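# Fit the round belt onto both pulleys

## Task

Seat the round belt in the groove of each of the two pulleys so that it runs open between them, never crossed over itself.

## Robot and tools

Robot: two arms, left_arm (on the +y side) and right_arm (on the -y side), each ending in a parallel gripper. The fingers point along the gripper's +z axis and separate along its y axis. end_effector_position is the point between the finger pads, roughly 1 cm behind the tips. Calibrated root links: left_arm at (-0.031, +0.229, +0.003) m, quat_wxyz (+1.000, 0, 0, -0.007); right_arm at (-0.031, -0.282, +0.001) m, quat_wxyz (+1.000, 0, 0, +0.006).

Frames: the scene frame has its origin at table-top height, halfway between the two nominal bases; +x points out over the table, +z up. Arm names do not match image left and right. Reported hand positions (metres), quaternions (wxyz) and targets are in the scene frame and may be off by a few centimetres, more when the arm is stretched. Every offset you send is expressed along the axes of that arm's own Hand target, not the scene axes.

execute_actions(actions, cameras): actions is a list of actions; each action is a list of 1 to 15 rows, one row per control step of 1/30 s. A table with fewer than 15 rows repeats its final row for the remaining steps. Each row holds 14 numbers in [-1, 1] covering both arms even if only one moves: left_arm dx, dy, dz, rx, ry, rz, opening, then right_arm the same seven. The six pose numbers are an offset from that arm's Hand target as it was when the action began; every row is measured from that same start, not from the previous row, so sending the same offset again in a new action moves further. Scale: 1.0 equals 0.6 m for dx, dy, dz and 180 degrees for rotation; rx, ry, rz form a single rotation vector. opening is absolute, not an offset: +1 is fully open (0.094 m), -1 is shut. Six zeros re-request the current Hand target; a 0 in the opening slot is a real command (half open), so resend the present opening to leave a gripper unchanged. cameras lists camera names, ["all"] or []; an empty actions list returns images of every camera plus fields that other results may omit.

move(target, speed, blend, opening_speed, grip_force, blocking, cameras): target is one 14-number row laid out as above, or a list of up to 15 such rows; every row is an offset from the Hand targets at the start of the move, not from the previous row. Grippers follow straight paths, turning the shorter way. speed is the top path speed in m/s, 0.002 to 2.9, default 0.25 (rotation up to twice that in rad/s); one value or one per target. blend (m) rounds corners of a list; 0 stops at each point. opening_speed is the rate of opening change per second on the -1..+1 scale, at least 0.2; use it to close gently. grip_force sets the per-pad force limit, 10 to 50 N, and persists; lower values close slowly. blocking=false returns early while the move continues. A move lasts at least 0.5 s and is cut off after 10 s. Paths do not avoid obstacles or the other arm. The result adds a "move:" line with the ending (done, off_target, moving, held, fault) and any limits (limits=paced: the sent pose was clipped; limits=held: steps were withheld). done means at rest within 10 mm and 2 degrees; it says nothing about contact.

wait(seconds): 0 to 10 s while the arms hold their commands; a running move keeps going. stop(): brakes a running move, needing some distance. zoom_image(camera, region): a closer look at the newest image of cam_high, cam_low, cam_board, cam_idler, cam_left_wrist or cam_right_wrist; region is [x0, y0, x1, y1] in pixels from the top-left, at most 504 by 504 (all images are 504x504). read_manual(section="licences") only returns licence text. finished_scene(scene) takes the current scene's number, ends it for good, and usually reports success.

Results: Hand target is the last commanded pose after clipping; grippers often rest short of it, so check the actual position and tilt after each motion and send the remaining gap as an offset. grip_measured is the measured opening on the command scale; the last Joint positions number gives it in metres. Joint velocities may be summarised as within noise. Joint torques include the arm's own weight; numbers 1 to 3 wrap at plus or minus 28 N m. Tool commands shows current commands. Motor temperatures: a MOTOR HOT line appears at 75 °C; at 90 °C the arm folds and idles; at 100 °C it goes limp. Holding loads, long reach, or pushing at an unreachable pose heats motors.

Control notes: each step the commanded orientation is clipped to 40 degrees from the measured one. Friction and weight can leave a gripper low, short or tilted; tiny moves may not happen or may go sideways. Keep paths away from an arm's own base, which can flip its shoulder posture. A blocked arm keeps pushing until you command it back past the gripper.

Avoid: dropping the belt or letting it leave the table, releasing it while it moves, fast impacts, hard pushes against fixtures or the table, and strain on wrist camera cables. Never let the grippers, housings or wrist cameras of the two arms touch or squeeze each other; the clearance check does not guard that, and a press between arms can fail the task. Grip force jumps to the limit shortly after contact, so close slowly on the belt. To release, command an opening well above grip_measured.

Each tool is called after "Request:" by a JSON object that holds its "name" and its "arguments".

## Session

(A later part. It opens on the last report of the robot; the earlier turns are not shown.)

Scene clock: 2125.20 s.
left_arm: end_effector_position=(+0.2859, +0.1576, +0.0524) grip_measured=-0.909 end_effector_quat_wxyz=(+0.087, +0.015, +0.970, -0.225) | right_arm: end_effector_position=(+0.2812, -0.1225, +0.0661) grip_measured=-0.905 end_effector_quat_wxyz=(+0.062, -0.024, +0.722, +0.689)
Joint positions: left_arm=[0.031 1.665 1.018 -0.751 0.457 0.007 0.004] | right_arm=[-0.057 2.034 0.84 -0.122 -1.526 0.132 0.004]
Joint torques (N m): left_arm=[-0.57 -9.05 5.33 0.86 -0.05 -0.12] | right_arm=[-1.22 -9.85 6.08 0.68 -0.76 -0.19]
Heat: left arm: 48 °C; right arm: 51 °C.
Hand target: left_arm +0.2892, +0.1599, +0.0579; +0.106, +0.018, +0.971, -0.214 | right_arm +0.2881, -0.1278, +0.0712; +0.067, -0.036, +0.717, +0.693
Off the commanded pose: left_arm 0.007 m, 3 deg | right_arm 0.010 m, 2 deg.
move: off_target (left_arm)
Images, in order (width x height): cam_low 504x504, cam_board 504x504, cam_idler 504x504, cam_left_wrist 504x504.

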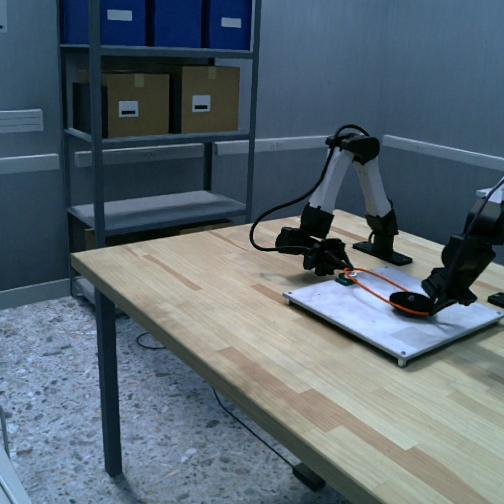

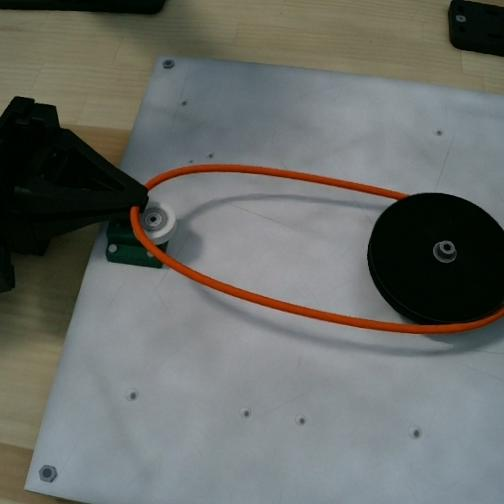

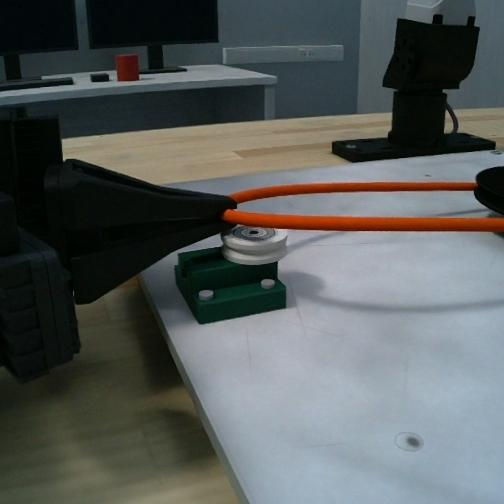

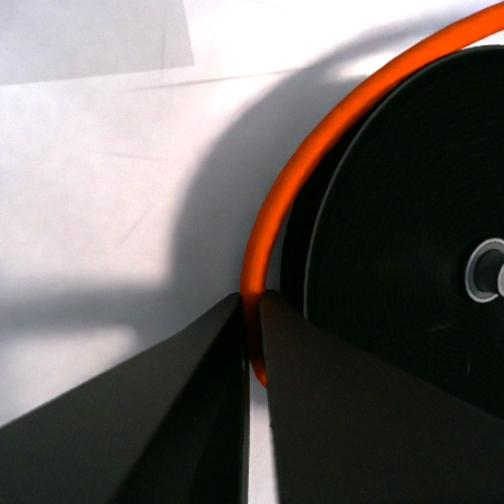

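Request:
{"name": "move", "arguments": {"target": [-0.0033,-0.0066,-0.0142,0,0,0,-0.96,0.0007,-0.009,-0.007,0,0,0,-0.96], "speed": 0.045, "cameras": ["cam_left_wrist","cam_low","cam_idler"]}}

Request:
{"name": "zoom_image", "arguments": {"camera": "cam_low", "region": [380, 270, 450, 330]}}

Request:
{"name": "zoom_image", "arguments": {"camera": "cam_idler", "region": [304, 100, 504, 300]}}

Scene clock: 2138.23 s.
left_arm: end_effector_position=(+0.2852, +0.1582, +0.0555) grip_measured=-0.909 end_effector_quat_wxyz=(+0.089, +0.015, +0.971, -0.222) | right_arm: end_effector_position=(+0.2811, -0.1259, +0.0637) grip_measured=-0.905 end_effector_quat_wxyz=(+0.066, -0.023, +0.718, +0.693)
Joint positions: left_arm=[0.03 1.651 1.018 -0.758 0.451 0.005 0.004] | right_arm=[-0.068 2.056 0.857 -0.186 -1.539 0.059 0.004]
Joint torques (N m): left_arm=[-0.46 -9.01 7.61 0.57 0.02 -0.14] | right_arm=[-1.54 -10.04 5.65 0.63 -0.76 -0.23]
Motor temperatures (°C): left_arm=[25 50 41 26 25 23 28] | right_arm=[24 51 36 33 27 22 28]
Heat: left arm: 50 °C; right arm: 51 °C.
Hand target: left_arm +0.2892, +0.1598, +0.0675; +0.106, +0.018, +0.971, -0.214 | right_arm +0.2883, -0.1323, +0.0658; +0.067, -0.036, +0.717, +0.693
Off the commanded pose: left_arm 0.013 m, 2 deg | right_arm 0.010 m, 2 deg.
move: off_target (left_arm)
Images, in order (width x height): cam_low 504x504, cam_idler 504x504, cam_left_wrist 504x504.

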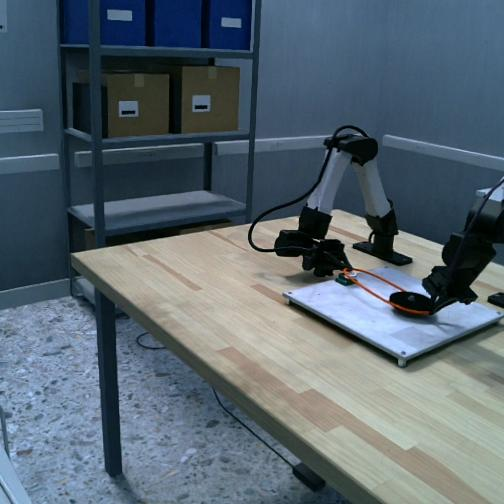

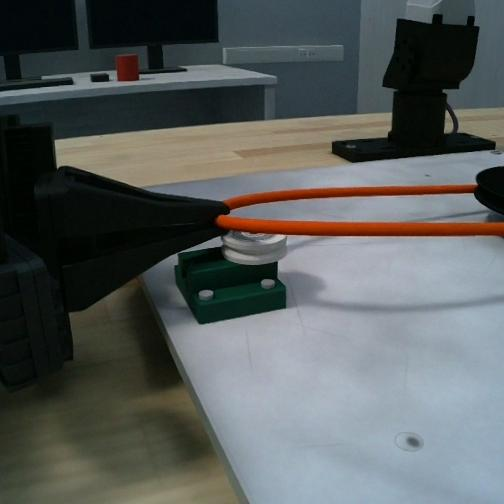

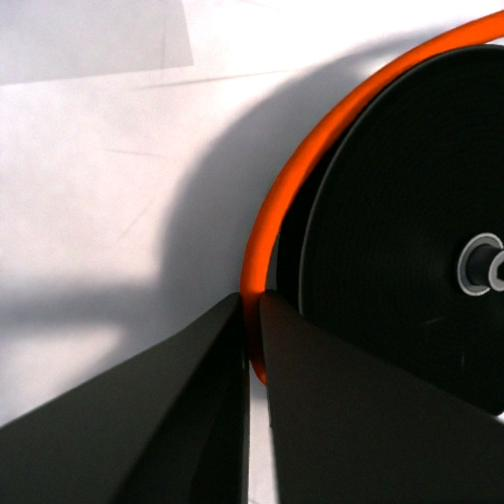

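Scaled by 7.200 from the camera's 504x504 image, which has a finer 720x720 frame.

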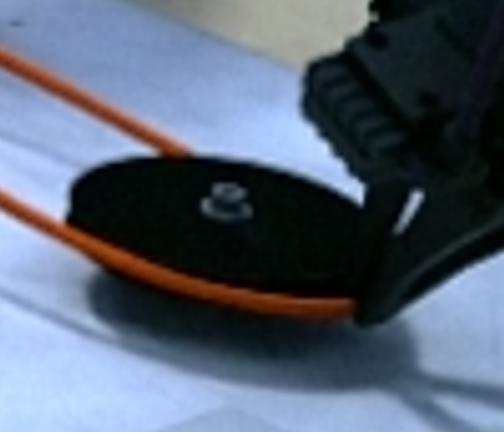

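Scaled by 2.520 from the camera's 504x504 image, which has a finer 720x720 frame.

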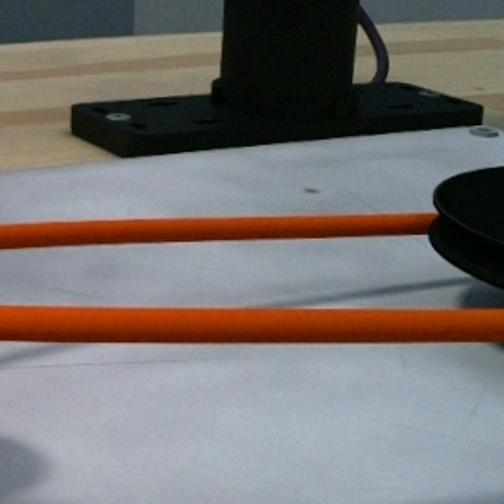

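Request:
{"name": "wait", "arguments": {"seconds": 0, "cameras": ["cam_right_wrist","cam_high","cam_board"]}}

Request:
{"name": "zoom_image", "arguments": {"camera": "cam_right_wrist", "region": [180, 20, 320, 300]}}

Request:
{"name": "zoom_image", "arguments": {"camera": "cam_board", "region": [344, 160, 504, 360]}}

Scene clock: 2145.23 s.
left_arm: end_effector_position=(+0.2852, +0.1582, +0.0555) grip_measured=-0.909 end_effector_quat_wxyz=(+0.089, +0.015, +0.971, -0.222) | right_arm: end_effector_position=(+0.2811, -0.1259, +0.0637) grip_measured=-0.905 end_effector_quat_wxyz=(+0.066, -0.023, +0.718, +0.693)
Joint positions: left_arm=[0.03 1.651 1.018 -0.758 0.451 0.005 0.004] | right_arm=[-0.068 2.056 0.857 -0.186 -1.539 0.058 0.004]
Joint torques (N m): left_arm=[-0.46 -9.09 7.62 0.57 0.04 -0.13] | right_arm=[-1.18 -9.95 5.71 0.6 -0.73 -0.25]
Heat: left arm: 52 °C; right arm: 50 °C.
Hand target: left_arm +0.2892, +0.1598, +0.0675; +0.106, +0.018, +0.971, -0.214 | right_arm +0.2883, -0.1323, +0.0658; +0.067, -0.036, +0.717, +0.693
Tool commands: left_gripper/opening=-0.96 right_gripper/opening=-0.96
Off the commanded pose: left_arm 0.013 m, 2 deg | right_arm 0.010 m, 1 deg.
Images, in order (width x height): cam_high 504x504, cam_board 504x504, cam_right_wrist 504x504.

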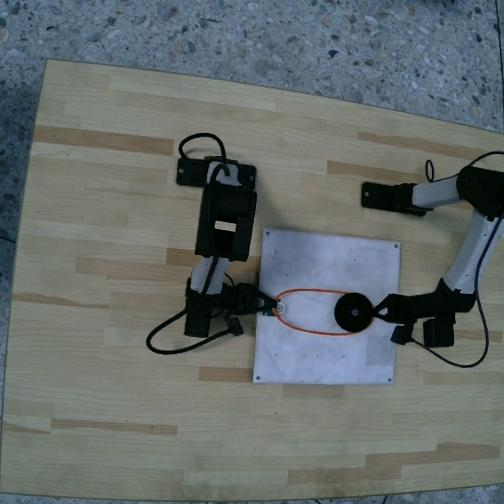

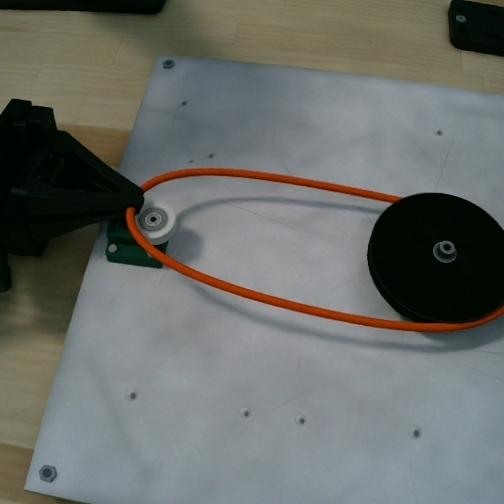

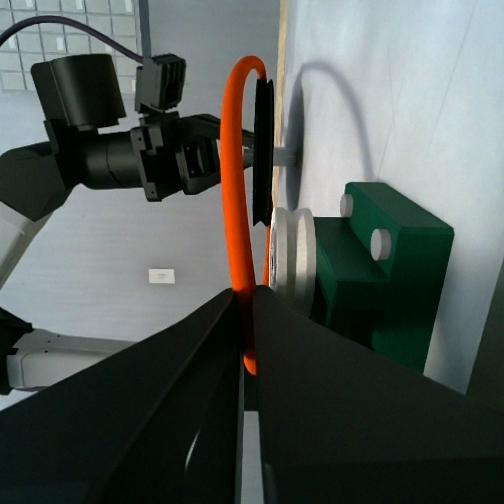

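Scaled by 1.800 from the camera's 504x504 image, which has a finer 720x720 frame.

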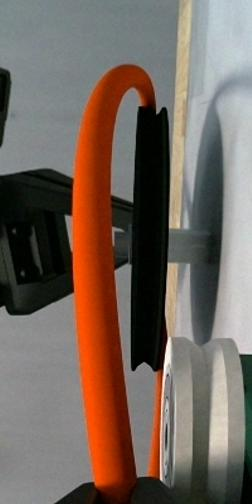

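Scaled by 2.520 from the camera's 504x504 image, which has a finer 720x720 frame.

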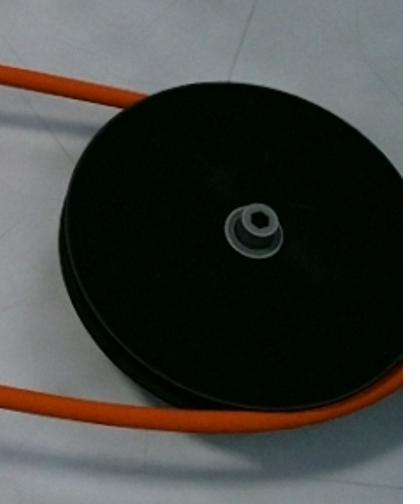

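Request:
{"name": "move", "arguments": {"target": [-0.0027,-0.0055,-0.0118,0,0,0,-0.96,0,0,0,0,0,0,-0.96], "speed": 0.045, "cameras": ["cam_left_wrist","cam_low","cam_idler"]}}

Request:
{"name": "zoom_image", "arguments": {"camera": "cam_low", "region": [380, 270, 450, 330]}}

Request:
{"name": "zoom_image", "arguments": {"camera": "cam_idler", "region": [304, 100, 504, 300]}}

Scene clock: 2154.17 s.
left_arm: end_effector_position=(+0.2827, +0.1570, +0.0595) grip_measured=-0.909 end_effector_quat_wxyz=(+0.086, +0.016, +0.971, -0.222) | right_arm: end_effector_position=(+0.2811, -0.1259, +0.0637) grip_measured=-0.905 end_effector_quat_wxyz=(+0.066, -0.023, +0.718, +0.693)
Joint positions: left_arm=[0.026 1.642 1.026 -0.782 0.45 0.005 0.004] | right_arm=[-0.068 2.056 0.857 -0.186 -1.539 0.058 0.004]
Joint torques (N m): left_arm=[-0.18 -9.14 8.92 0.5 0.05 -0.12] | right_arm=[-1.4 -10.13 5.35 0.73 -0.69 -0.14]
Heat: left arm: 53 °C; right arm: 50 °C.
Hand target: left_arm +0.2892, +0.1598, +0.0756; +0.106, +0.018, +0.971, -0.214 | right_arm +0.2882, -0.1318, +0.0658; +0.079, -0.024, +0.715, +0.694 (not the last commanded pose)
Off the commanded pose: left_arm 0.017 m, 2 deg | right_arm 0.010 m, 1 deg.
move: off_target (left_arm)
Images, in order (width x height): cam_low 504x504, cam_idler 504x504, cam_left_wrist 504x504.

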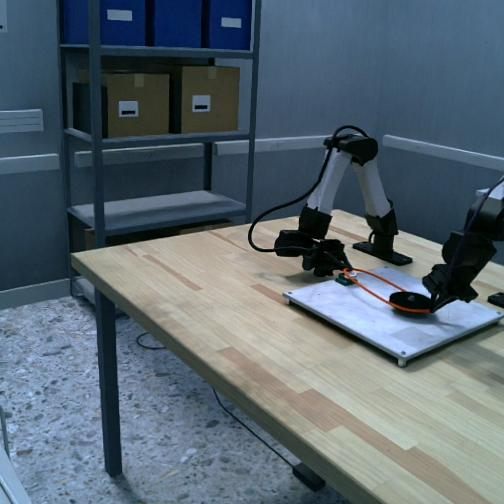

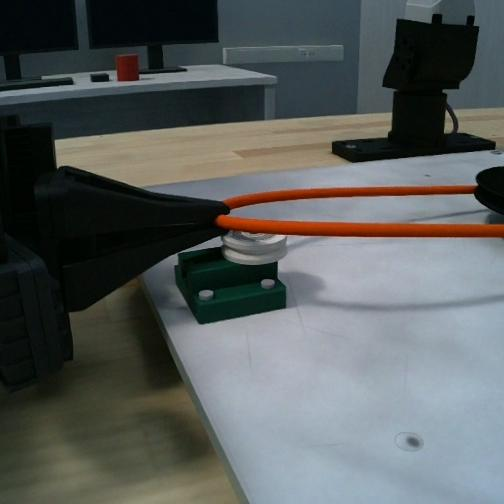

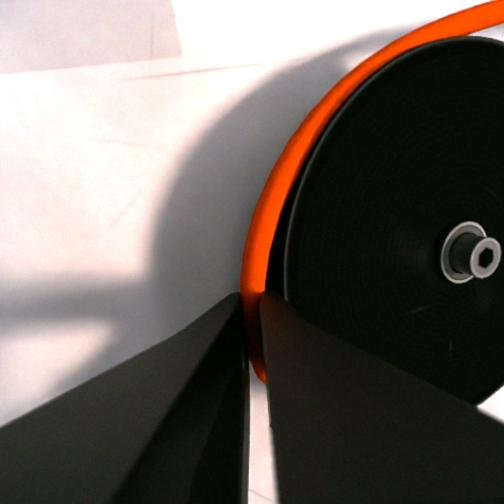

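Scaled by 7.200 from the camera's 504x504 image, which has a finer 720x720 frame.

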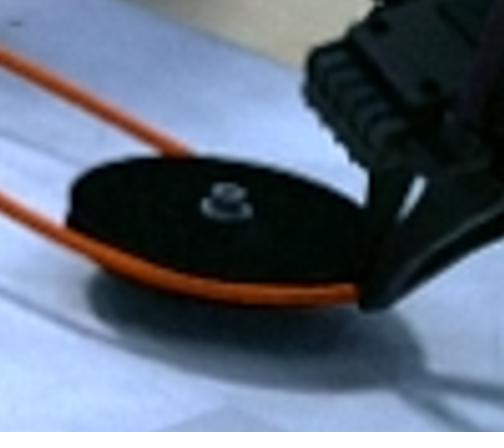

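Scaled by 2.520 from the camera's 504x504 image, which has a finer 720x720 frame.

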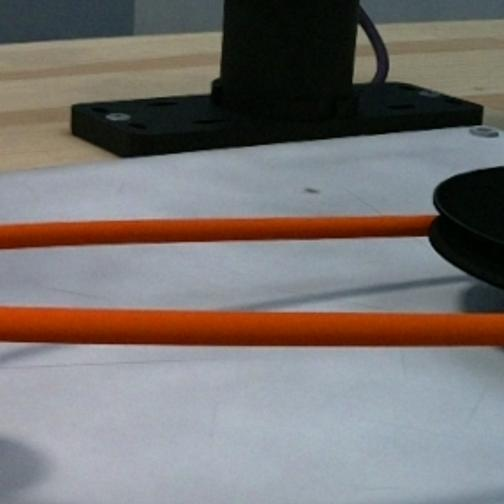

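Request:
{"name": "move", "arguments": {"target": [[0,0,0,0,0,0,-0.84,0,0,0,0,0,0,-0.96],[0,0,-0.002,0,0,0,-0.84,0,0,0,0,0,0,-0.96]], "opening_speed": 0.5, "speed": 0.06, "cameras": ["cam_left_wrist","cam_low"]}}

Request:
{"name": "zoom_image", "arguments": {"camera": "cam_low", "region": [380, 270, 450, 330]}}

Scene clock: 2164.13 s.
left_arm: end_effector_position=(+0.2819, +0.1577, +0.0624) grip_measured=-0.842 end_effector_quat_wxyz=(+0.085, +0.015, +0.972, -0.220) | right_arm: end_effector_position=(+0.2829, -0.1296, +0.0637) grip_measured=-0.905 end_effector_quat_wxyz=(+0.070, -0.019, +0.718, +0.692)
Joint positions: left_arm=[0.026 1.635 1.033 -0.796 0.446 0.004 0.007] | right_arm=[-0.08 2.056 0.857 -0.186 -1.539 0.058 0.004]
Joint torques (N m): left_arm=[0.1 -8.73 8.57 0.55 0.07 -0.1] | right_arm=[-0.53 -10.1 5.11 0.7 -0.72 -0.07]
Heat: left arm: 53 °C; right arm: 50 °C.
Hand target: left_arm +0.2888, +0.1603, +0.0766; +0.106, +0.018, +0.971, -0.214 | right_arm +0.2882, -0.1318, +0.0658; +0.079, -0.024, +0.715, +0.694
Off the commanded pose: left_arm 0.016 m, 2 deg | right_arm 0.006 m, 1 deg.
move: off_target (left_arm)
Images, in order (width x height): cam_low 504x504, cam_left_wrist 504x504.

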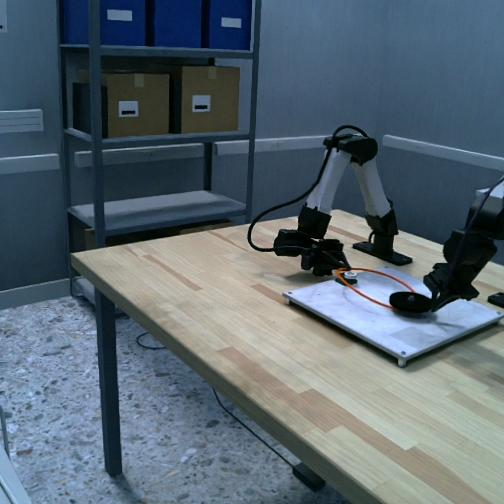

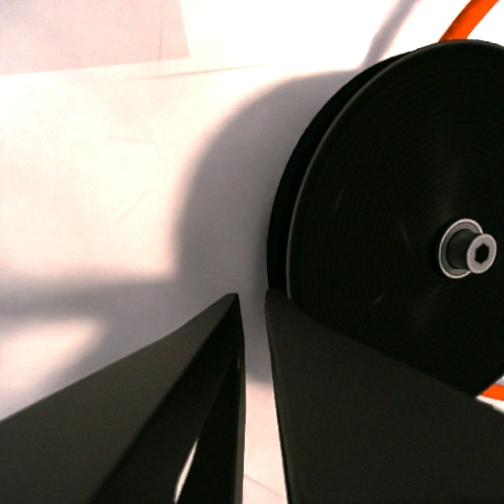

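Scaled by 7.200 from the camera's 504x504 image, which has a finer 720x720 frame.

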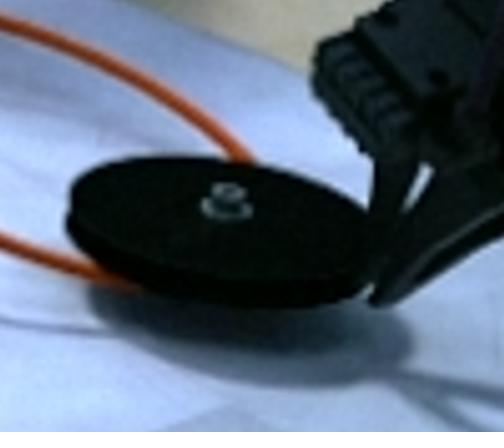

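Request:
{"name": "move", "arguments": {"target": [[0,0,-0.05,0,0,0,-0.6,0,0,0,0,0,0,-0.96],[-0.005,0.06,-0.12,0,0,0,-0.5,0,0,0,0,0,0,-0.96]], "speed": 0.1, "cameras": ["cam_low","cam_right_wrist"]}}

Scene clock: 2186.77 s.
left_arm: end_effector_position=(+0.2770, +0.2235, +0.1208) grip_measured=-0.502 end_effector_quat_wxyz=(+0.101, +0.012, +0.973, -0.209) | right_arm: end_effector_position=(+0.2829, -0.1296, +0.0637) grip_measured=-0.905 end_effector_quat_wxyz=(+0.070, -0.019, +0.718, +0.692)
Joint positions: left_arm=[0.249 1.589 1.228 -1.109 0.459 0.236 0.023] | right_arm=[-0.08 2.056 0.857 -0.186 -1.539 0.058 0.004]
Joint torques (N m): left_arm=[0.02 -5.72 8.65 0.4 0.32 0.06] | right_arm=[-0.32 -10.07 5.23 0.72 -0.68 -0.12]
Motor temperatures (°C): left_arm=[25 55 43 25 25 23 28] | right_arm=[24 50 35 30 27 22 28]
Heat: left arm: 55 °C; right arm: 50 °C.
Hand target: left_arm +0.2804, +0.2232, +0.1261; +0.106, +0.018, +0.971, -0.214 | right_arm +0.2882, -0.1318, +0.0658; +0.079, -0.024, +0.715, +0.694
Off the commanded pose: left_arm 0.006 m, 1 deg | right_arm 0.006 m, 1 deg.
move: done
Images, in order (width x height): cam_low 504x504, cam_right_wrist 504x504.

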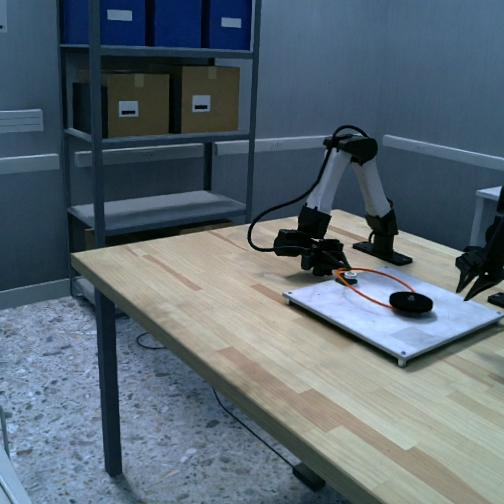

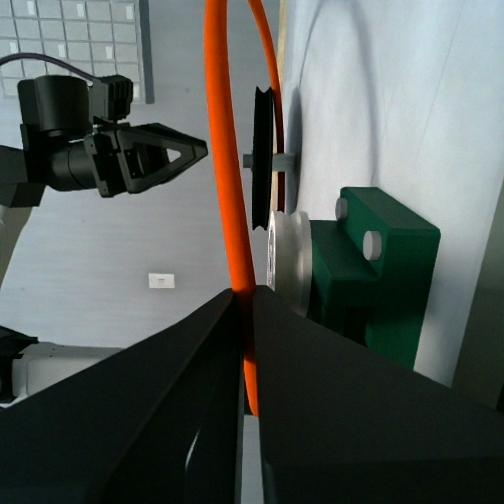

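Request:
{"name": "move", "arguments": {"target": [[0,0,0,0,0,0,-0.5,0.0017,0.0453,0.0347,0.059,0,0,-0.96],[0,0,0,0,0,0,-0.5,0.0387,0.0323,0.1168,0.059,0,0,-0.96],[0,0,0,0,0,0,-0.5,0.0383,0.0463,0.1365,0.059,0,0,-0.96]], "speed": 0.07, "cameras": ["cam_low","cam_right_wrist"]}}

Request:
{"name": "zoom_image", "arguments": {"camera": "cam_low", "region": [350, 220, 500, 350]}}

Scene clock: 2208.93 s.
left_arm: end_effector_position=(+0.2770, +0.2235, +0.1208) grip_measured=-0.502 end_effector_quat_wxyz=(+0.101, +0.012, +0.973, -0.209) | right_arm: end_effector_position=(+0.2785, -0.0646, +0.0736) grip_measured=-0.905 end_effector_quat_wxyz=(+0.080, +0.027, +0.788, +0.610)
Joint positions: left_arm=[0.249 1.589 1.228 -1.109 0.459 0.236 0.023] | right_arm=[0.168 1.83 0.604 0.589 -1.152 0.88 0.004]
Joint torques (N m): left_arm=[-0.02 -5.72 8.68 0.42 0.32 0.05] | right_arm=[3.96 -11.32 4.49 1.88 -0.62 -0.04]
Motor temperatures (°C): left_arm=[25 50 44 25 25 23 27] | right_arm=[24 51 35 31 27 22 28]
Heat: left arm: 50 °C; right arm: 51 °C.
Hand target: left_arm +0.2804, +0.2232, +0.1261; +0.106, +0.018, +0.971, -0.214 | right_arm +0.2681, -0.0474, +0.0881; +0.081, -0.017, +0.776, +0.625
Off the commanded pose: left_arm 0.006 m, 1 deg | right_arm 0.025 m, 5 deg.
move: off_target (right_arm)
Images, in order (width x height): cam_low 504x504, cam_right_wrist 504x504.

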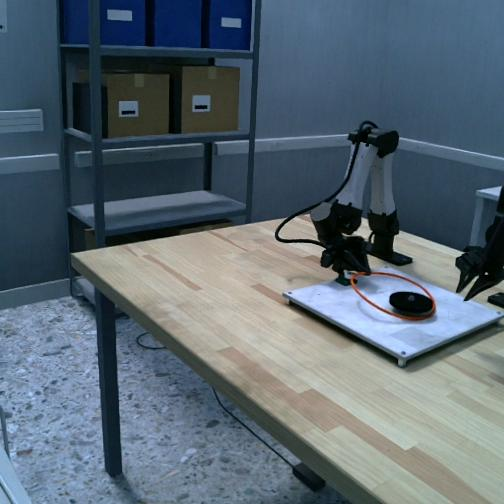

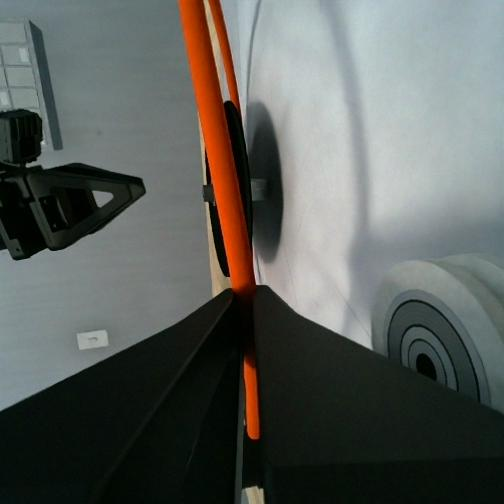

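Scaled by 3.360 from the camera's 504x504 image, which has a finer 720x720 frame.

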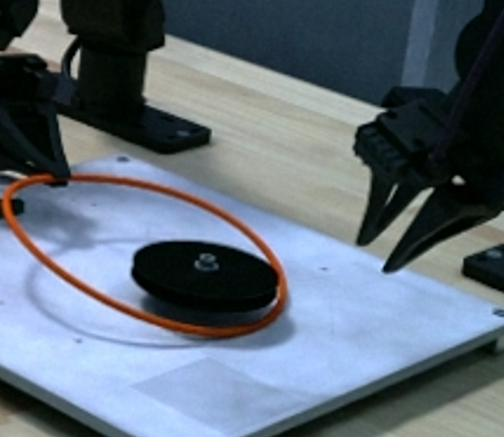

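Request:
{"name": "move", "arguments": {"target": [0,0,0,0,0,0,-0.5,-0.0225,0.0477,-0.015,0,0,0,-0.96], "speed": 0.06, "cameras": ["cam_low","cam_right_wrist"]}}

Request:
{"name": "zoom_image", "arguments": {"camera": "cam_low", "region": [350, 220, 500, 350]}}

Scene clock: 2223.53 s.
left_arm: end_effector_position=(+0.2770, +0.2235, +0.1208) grip_measured=-0.502 end_effector_quat_wxyz=(+0.101, +0.012, +0.973, -0.209) | right_arm: end_effector_position=(+0.2713, -0.0517, +0.1038) grip_measured=-0.905 end_effector_quat_wxyz=(+0.062, +0.003, +0.783, +0.619)
Joint positions: left_arm=[0.249 1.589 1.228 -1.109 0.459 0.236 0.023] | right_arm=[0.203 1.738 0.656 0.445 -1.182 0.876 0.004]
Joint torques (N m): left_arm=[0.03 -5.75 8.65 0.42 0.3 0.05] | right_arm=[-0.17 -11.44 7.61 1.48 -0.44 -0.19]
Heat: left arm: 49 °C; right arm: 53 °C.
Hand target: left_arm +0.2804, +0.2232, +0.1261; +0.106, +0.018, +0.971, -0.214 | right_arm +0.2768, -0.0510, +0.1197; +0.081, -0.017, +0.776, +0.625
Off the commanded pose: left_arm 0.006 m, 1 deg | right_arm 0.017 m, 3 deg.
move: off_target (right_arm)
Images, in order (width x height): cam_low 504x504, cam_right_wrist 504x504.

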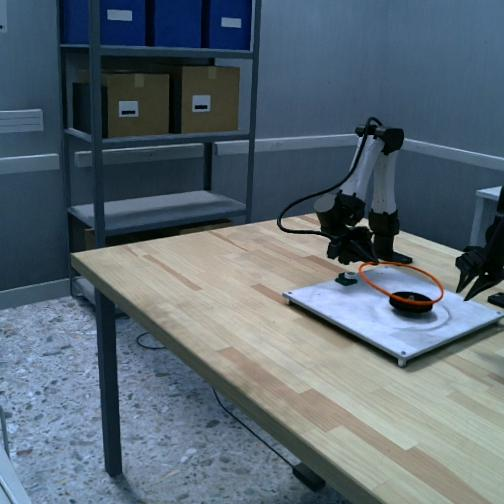

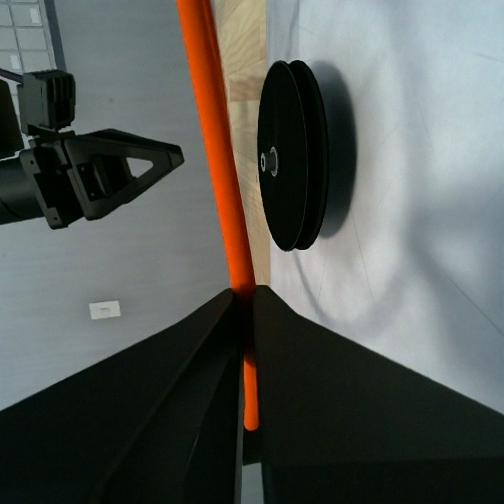

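Scaled by 3.360 from the camera's 504x504 image, which has a finer 720x720 frame.

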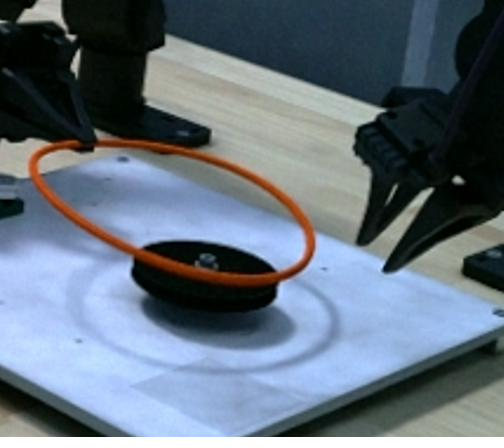

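Request:
{"name": "move", "arguments": {"target": [[0,0,0,0,0,0,-0.5,-0.041,0.0035,0.0578,0,0,0,-0.96],[-0.0168,-0.0047,0.06,0,0,0,-0.5,-0.0333,-0.0315,0.0655,0,0,0,-0.96]], "speed": 0.08, "cameras": ["cam_low","cam_left_wrist"]}}

Request:
{"name": "zoom_image", "arguments": {"camera": "cam_low", "region": [350, 220, 500, 350]}}

Scene clock: 2238.67 s.
left_arm: end_effector_position=(+0.2939, +0.2066, +0.1011) grip_measured=-0.502 end_effector_quat_wxyz=(+0.104, +0.019, +0.972, -0.212) | right_arm: end_effector_position=(+0.3025, -0.0207, +0.0967) grip_measured=-0.905 end_effector_quat_wxyz=(+0.075, -0.014, +0.777, +0.625)
Joint positions: left_arm=[0.184 1.642 1.2 -0.995 0.459 0.178 0.023] | right_arm=[0.272 1.901 0.774 0.615 -1.135 0.961 0.004]
Joint torques (N m): left_arm=[-0.47 -5.76 6.04 0.77 0.23 -0.17] | right_arm=[0.53 -10.21 4.75 1.77 -0.16 -0.03]
Heat: left arm: 47 °C; right arm: 53 °C.
Hand target: left_arm +0.2971, +0.2056, +0.0976; +0.106, +0.018, +0.971, -0.214 | right_arm +0.3030, -0.0184, +0.0962; +0.081, -0.017, +0.776, +0.625
Off the commanded pose: left_arm 0.005 m, 0 deg | right_arm 0.002 m, 1 deg.
move: done
Images, in order (width x height): cam_low 504x504, cam_left_wrist 504x504.

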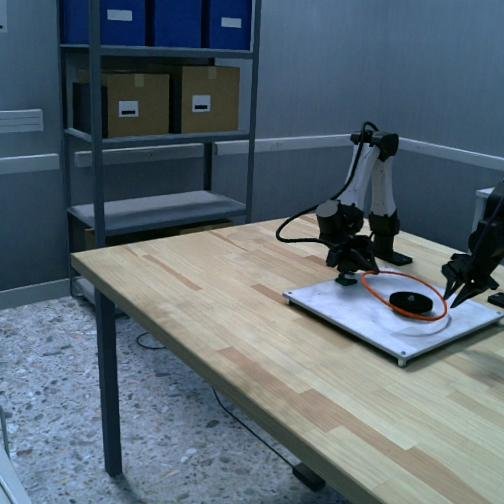

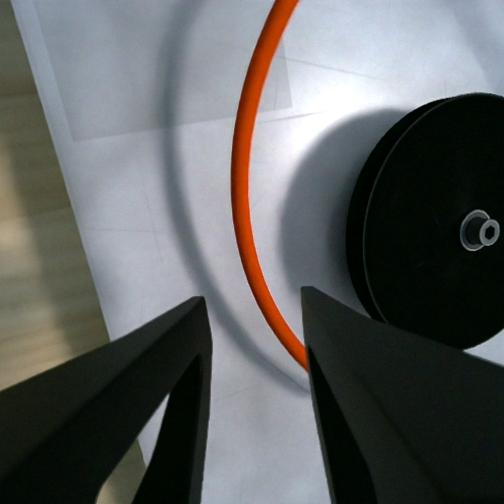

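Scaled by 3.360 from the camera's 504x504 image, which has a finer 720x720 frame.

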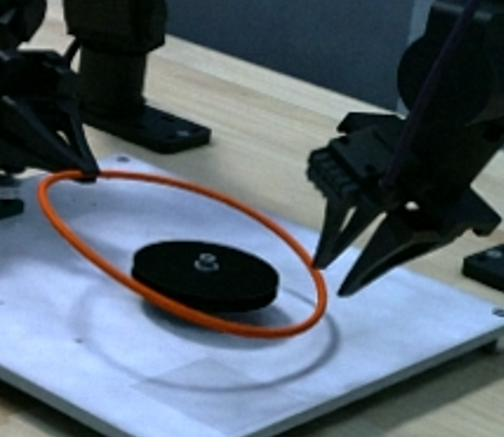

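Request:
{"name": "move", "arguments": {"target": [[0.0018,0.0047,0.0398,-0.083,0,0,-0.5,0,0,0,0,0,0,-0.96],[0.0131,0.0275,0.0886,-0.083,0,0,-0.5,0,0,0,0,0,0,-0.96]], "speed": 0.07, "cameras": ["cam_low","cam_left_wrist"]}}

Request:
{"name": "zoom_image", "arguments": {"camera": "cam_low", "region": [350, 220, 500, 350]}}

Scene clock: 2256.33 s.
left_arm: end_effector_position=(+0.2980, +0.1972, +0.0458) grip_measured=-0.502 end_effector_quat_wxyz=(+0.104, +0.006, +0.990, -0.092) | right_arm: end_effector_position=(+0.3026, -0.0207, +0.0969) grip_measured=-0.905 end_effector_quat_wxyz=(+0.076, -0.014, +0.776, +0.625)
Joint positions: left_arm=[0.015 1.662 1.043 -0.742 0.185 -0.006 0.023] | right_arm=[0.272 1.901 0.774 0.616 -1.135 0.961 0.004]
Joint torques (N m): left_arm=[-0.57 -5.82 5.96 0.96 -0.13 -0.17] | right_arm=[0.72 -10.15 4.68 1.77 -0.18 -0.08]
Motor temperatures (°C): left_arm=[25 47 44 26 25 23 27] | right_arm=[24 53 36 36 26 22 28]
Heat: left arm: 47 °C; right arm: 53 °C.
Hand target: left_arm +0.3013, +0.1983, +0.0420; +0.107, +0.004, +0.991, -0.086 | right_arm +0.3030, -0.0184, +0.0962; +0.081, -0.017, +0.776, +0.625
Off the commanded pose: left_arm 0.005 m, 1 deg | right_arm 0.002 m, 1 deg.
move: done
Images, in order (width x height): cam_low 504x504, cam_left_wrist 504x504.

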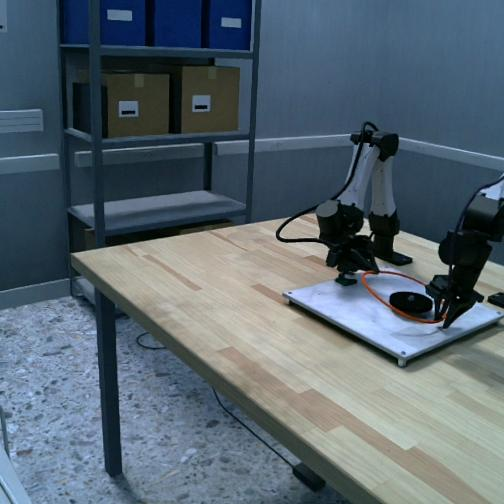

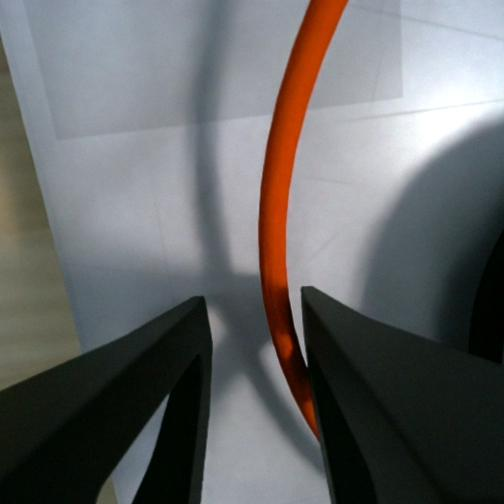

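Scaled by 3.360 from the camera's 504x504 image, which has a finer 720x720 frame.

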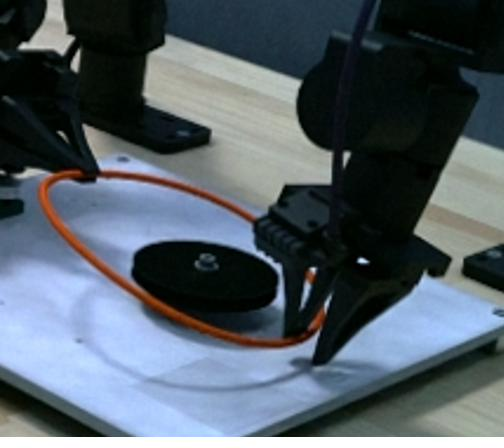

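Request:
{"name": "move", "arguments": {"target": [0,0,0,0,0,0,-0.96,0,0,0,0,0,0,-0.96], "opening_speed": 0.5, "cameras": ["cam_low","cam_left_wrist"]}}

Request:
{"name": "zoom_image", "arguments": {"camera": "cam_low", "region": [390, 240, 480, 340]}}

Scene clock: 2263.63 s.
left_arm: end_effector_position=(+0.2983, +0.1972, +0.0459) grip_measured=-0.902 end_effector_quat_wxyz=(+0.104, +0.006, +0.990, -0.092) | right_arm: end_effector_position=(+0.3026, -0.0207, +0.0969) grip_measured=-0.905 end_effector_quat_wxyz=(+0.076, -0.014, +0.776, +0.625)
Joint positions: left_arm=[0.015 1.662 1.043 -0.741 0.185 -0.008 0.005] | right_arm=[0.272 1.901 0.774 0.616 -1.135 0.961 0.004]
Joint torques (N m): left_arm=[-0.57 -5.86 5.96 0.96 -0.11 -0.16] | right_arm=[0.61 -9.99 4.7 1.75 -0.18 -0.09]
Heat: left arm: 47 °C; right arm: 53 °C.
Hand target: left_arm +0.3013, +0.1983, +0.0420; +0.107, +0.004, +0.991, -0.086 | right_arm +0.3030, -0.0184, +0.0962; +0.081, -0.017, +0.776, +0.625
Off the commanded pose: left_arm 0.005 m, 1 deg | right_arm 0.002 m, 1 deg.
move: done
Images, in order (width x height): cam_low 504x504, cam_left_wrist 504x504.

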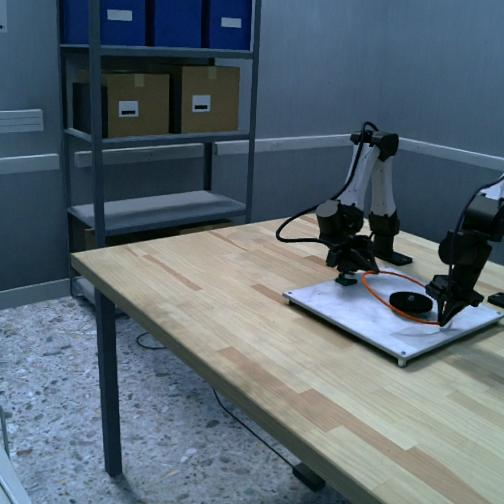

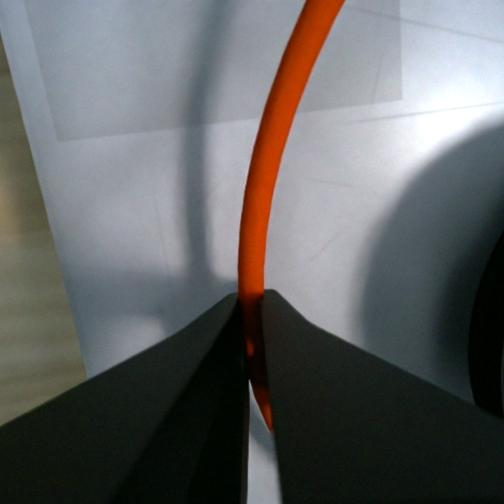

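Scaled by 5.040 from the camera's 504x504 image, which has a finer 720x720 frame.

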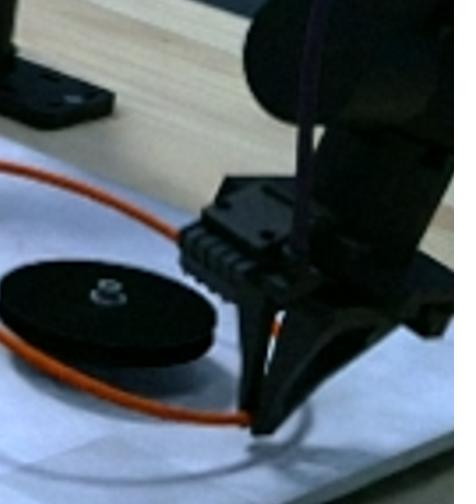

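Request:
{"name": "move", "arguments": {"target": [[0.0027,-0.0343,-0.022,0,0,0,-0.96,0.0195,-0.024,-0.1142,0,0,0,-0.96],[0.0145,-0.0633,-0.0195,0,0,0,-0.96,0.0245,-0.047,-0.1083,-0.03,0,0,-0.96]], "speed": 0.07, "cameras": ["cam_left_wrist"]}}

Request:
{"name": "move", "arguments": {"target": [[0,-0.006,0.001,0,0,0,-0.96,-0.0023,-0.0177,-0.0482,0,0,0,-0.96],[0,-0.006,0.001,0,0,0,-0.96,-0.0027,-0.033,-0.0753,-0.03,0,0,-0.96]], "speed": 0.045, "cameras": ["cam_left_wrist","cam_low","cam_right_wrist","cam_idler"]}}

Request:
{"name": "zoom_image", "arguments": {"camera": "cam_low", "region": [380, 270, 450, 330]}}

Request:
{"name": "zoom_image", "arguments": {"camera": "cam_idler", "region": [304, 100, 504, 300]}}

Scene clock: 2284.37 s.
left_arm: end_effector_position=(+0.2885, +0.1588, +0.0517) grip_measured=-0.903 end_effector_quat_wxyz=(+0.094, +0.006, +0.991, -0.097) | right_arm: end_effector_position=(+0.2861, -0.0843, +0.0802) grip_measured=-0.905 end_effector_quat_wxyz=(+0.078, -0.020, +0.750, +0.657)
Joint positions: left_arm=[-0.112 1.638 1.043 -0.762 0.17 -0.132 0.005] | right_arm=[0.075 1.933 0.657 0.659 -1.354 0.82 0.004]
Joint torques (N m): left_arm=[-0.42 -8.65 5.85 0.77 -0.25 -0.14] | right_arm=[-0.73 -9.24 3.7 1.56 -0.5 -0.03]
Heat: left arm: 47 °C; right arm: 53 °C.
Hand target: left_arm +0.2893, +0.1627, +0.0578; +0.107, +0.004, +0.991, -0.086 | right_arm +0.2853, -0.0867, +0.0800; +0.080, -0.020, +0.746, +0.661
Off the commanded pose: left_arm 0.007 m, 2 deg | right_arm 0.002 m, 1 deg.
move: done
Images, in order (width x height): cam_left_wrist 504x504.

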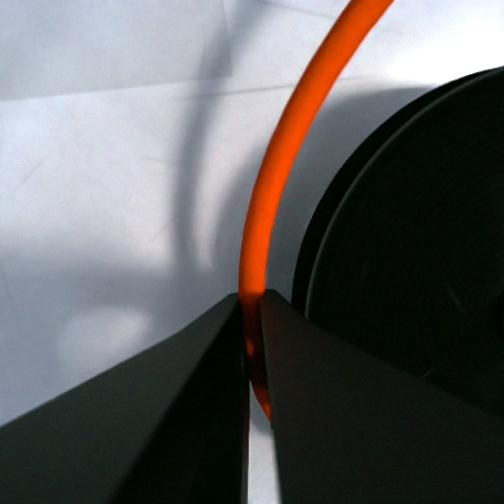

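Scene clock: 2287.03 s.
left_arm: end_effector_position=(+0.2800, +0.1572, +0.0509) grip_measured=-0.903 end_effector_quat_wxyz=(+0.078, -0.004, +0.993, -0.094) | right_arm: end_effector_position=(+0.2740, -0.1219, +0.0633) grip_measured=-0.905 end_effector_quat_wxyz=(+0.062, -0.022, +0.714, +0.697)
Joint positions: left_arm=[-0.124 1.635 1.043 -0.796 0.163 -0.162 0.005] | right_arm=[-0.056 2.028 0.711 0.303 -1.547 0.438 0.004]
Joint torques (N m): left_arm=[-0.42 -8.25 6.05 1.01 -0.23 0.02] | right_arm=[-3.03 -9.47 5.94 1.01 -0.62 -0.2]
Heat: left arm: 47 °C; right arm: 53 °C.
Hand target: left_arm +0.2893, +0.1591, +0.0578; +0.107, +0.004, +0.991, -0.086 | right_arm +0.2854, -0.1339, +0.0660; +0.079, -0.024, +0.714, +0.695
Off the commanded pose: left_arm 0.012 m, 4 deg | right_arm 0.017 m, 2 deg.
joint sent to its limit (right arm) — joint 5 (wrist yaw), lower limit. The joint targets still meet the commanded pose.
move: off_target (left_arm, right_arm)
Images, in order (width x height): cam_low 504x504, cam_idler 504x504, cam_left_wrist 504x504, cam_right_wrist 504x504.

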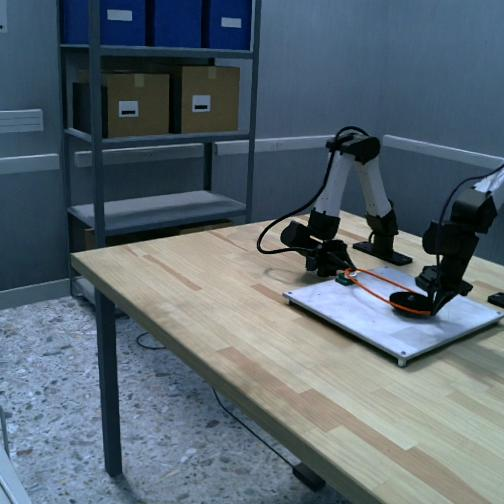

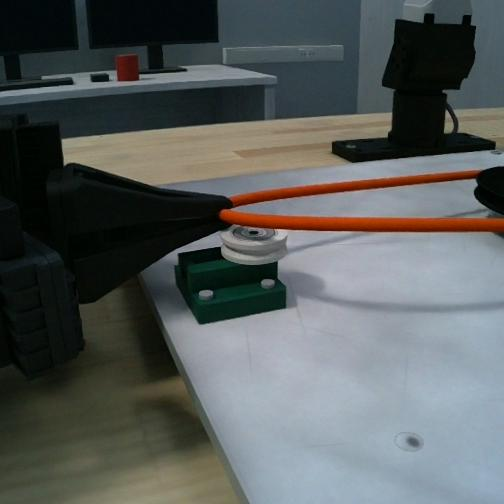

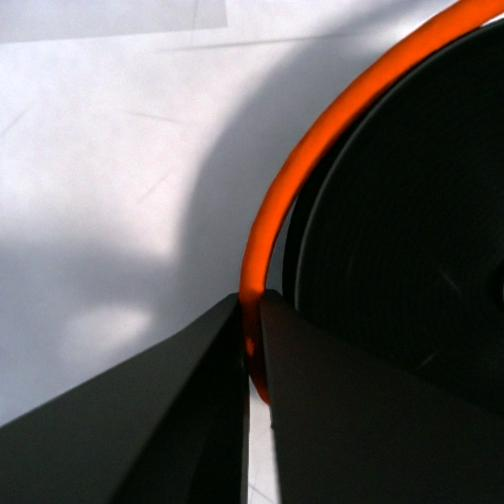

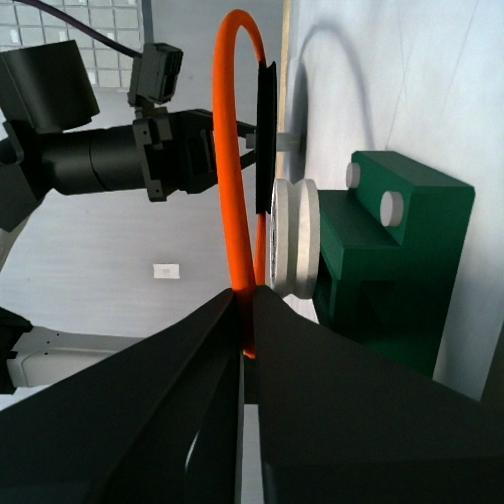

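Scaled by 7.200 from the camera's 504x504 image, which has a finer 720x720 frame.

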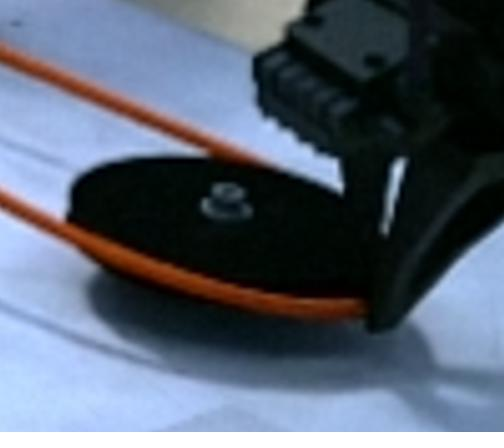

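Scaled by 2.520 from the camera's 504x504 image, which has a finer 720x720 frame.

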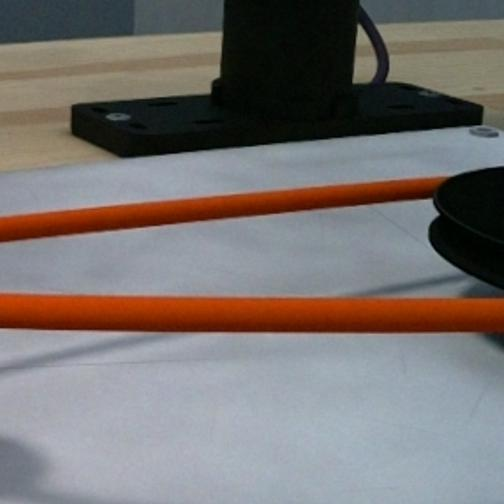

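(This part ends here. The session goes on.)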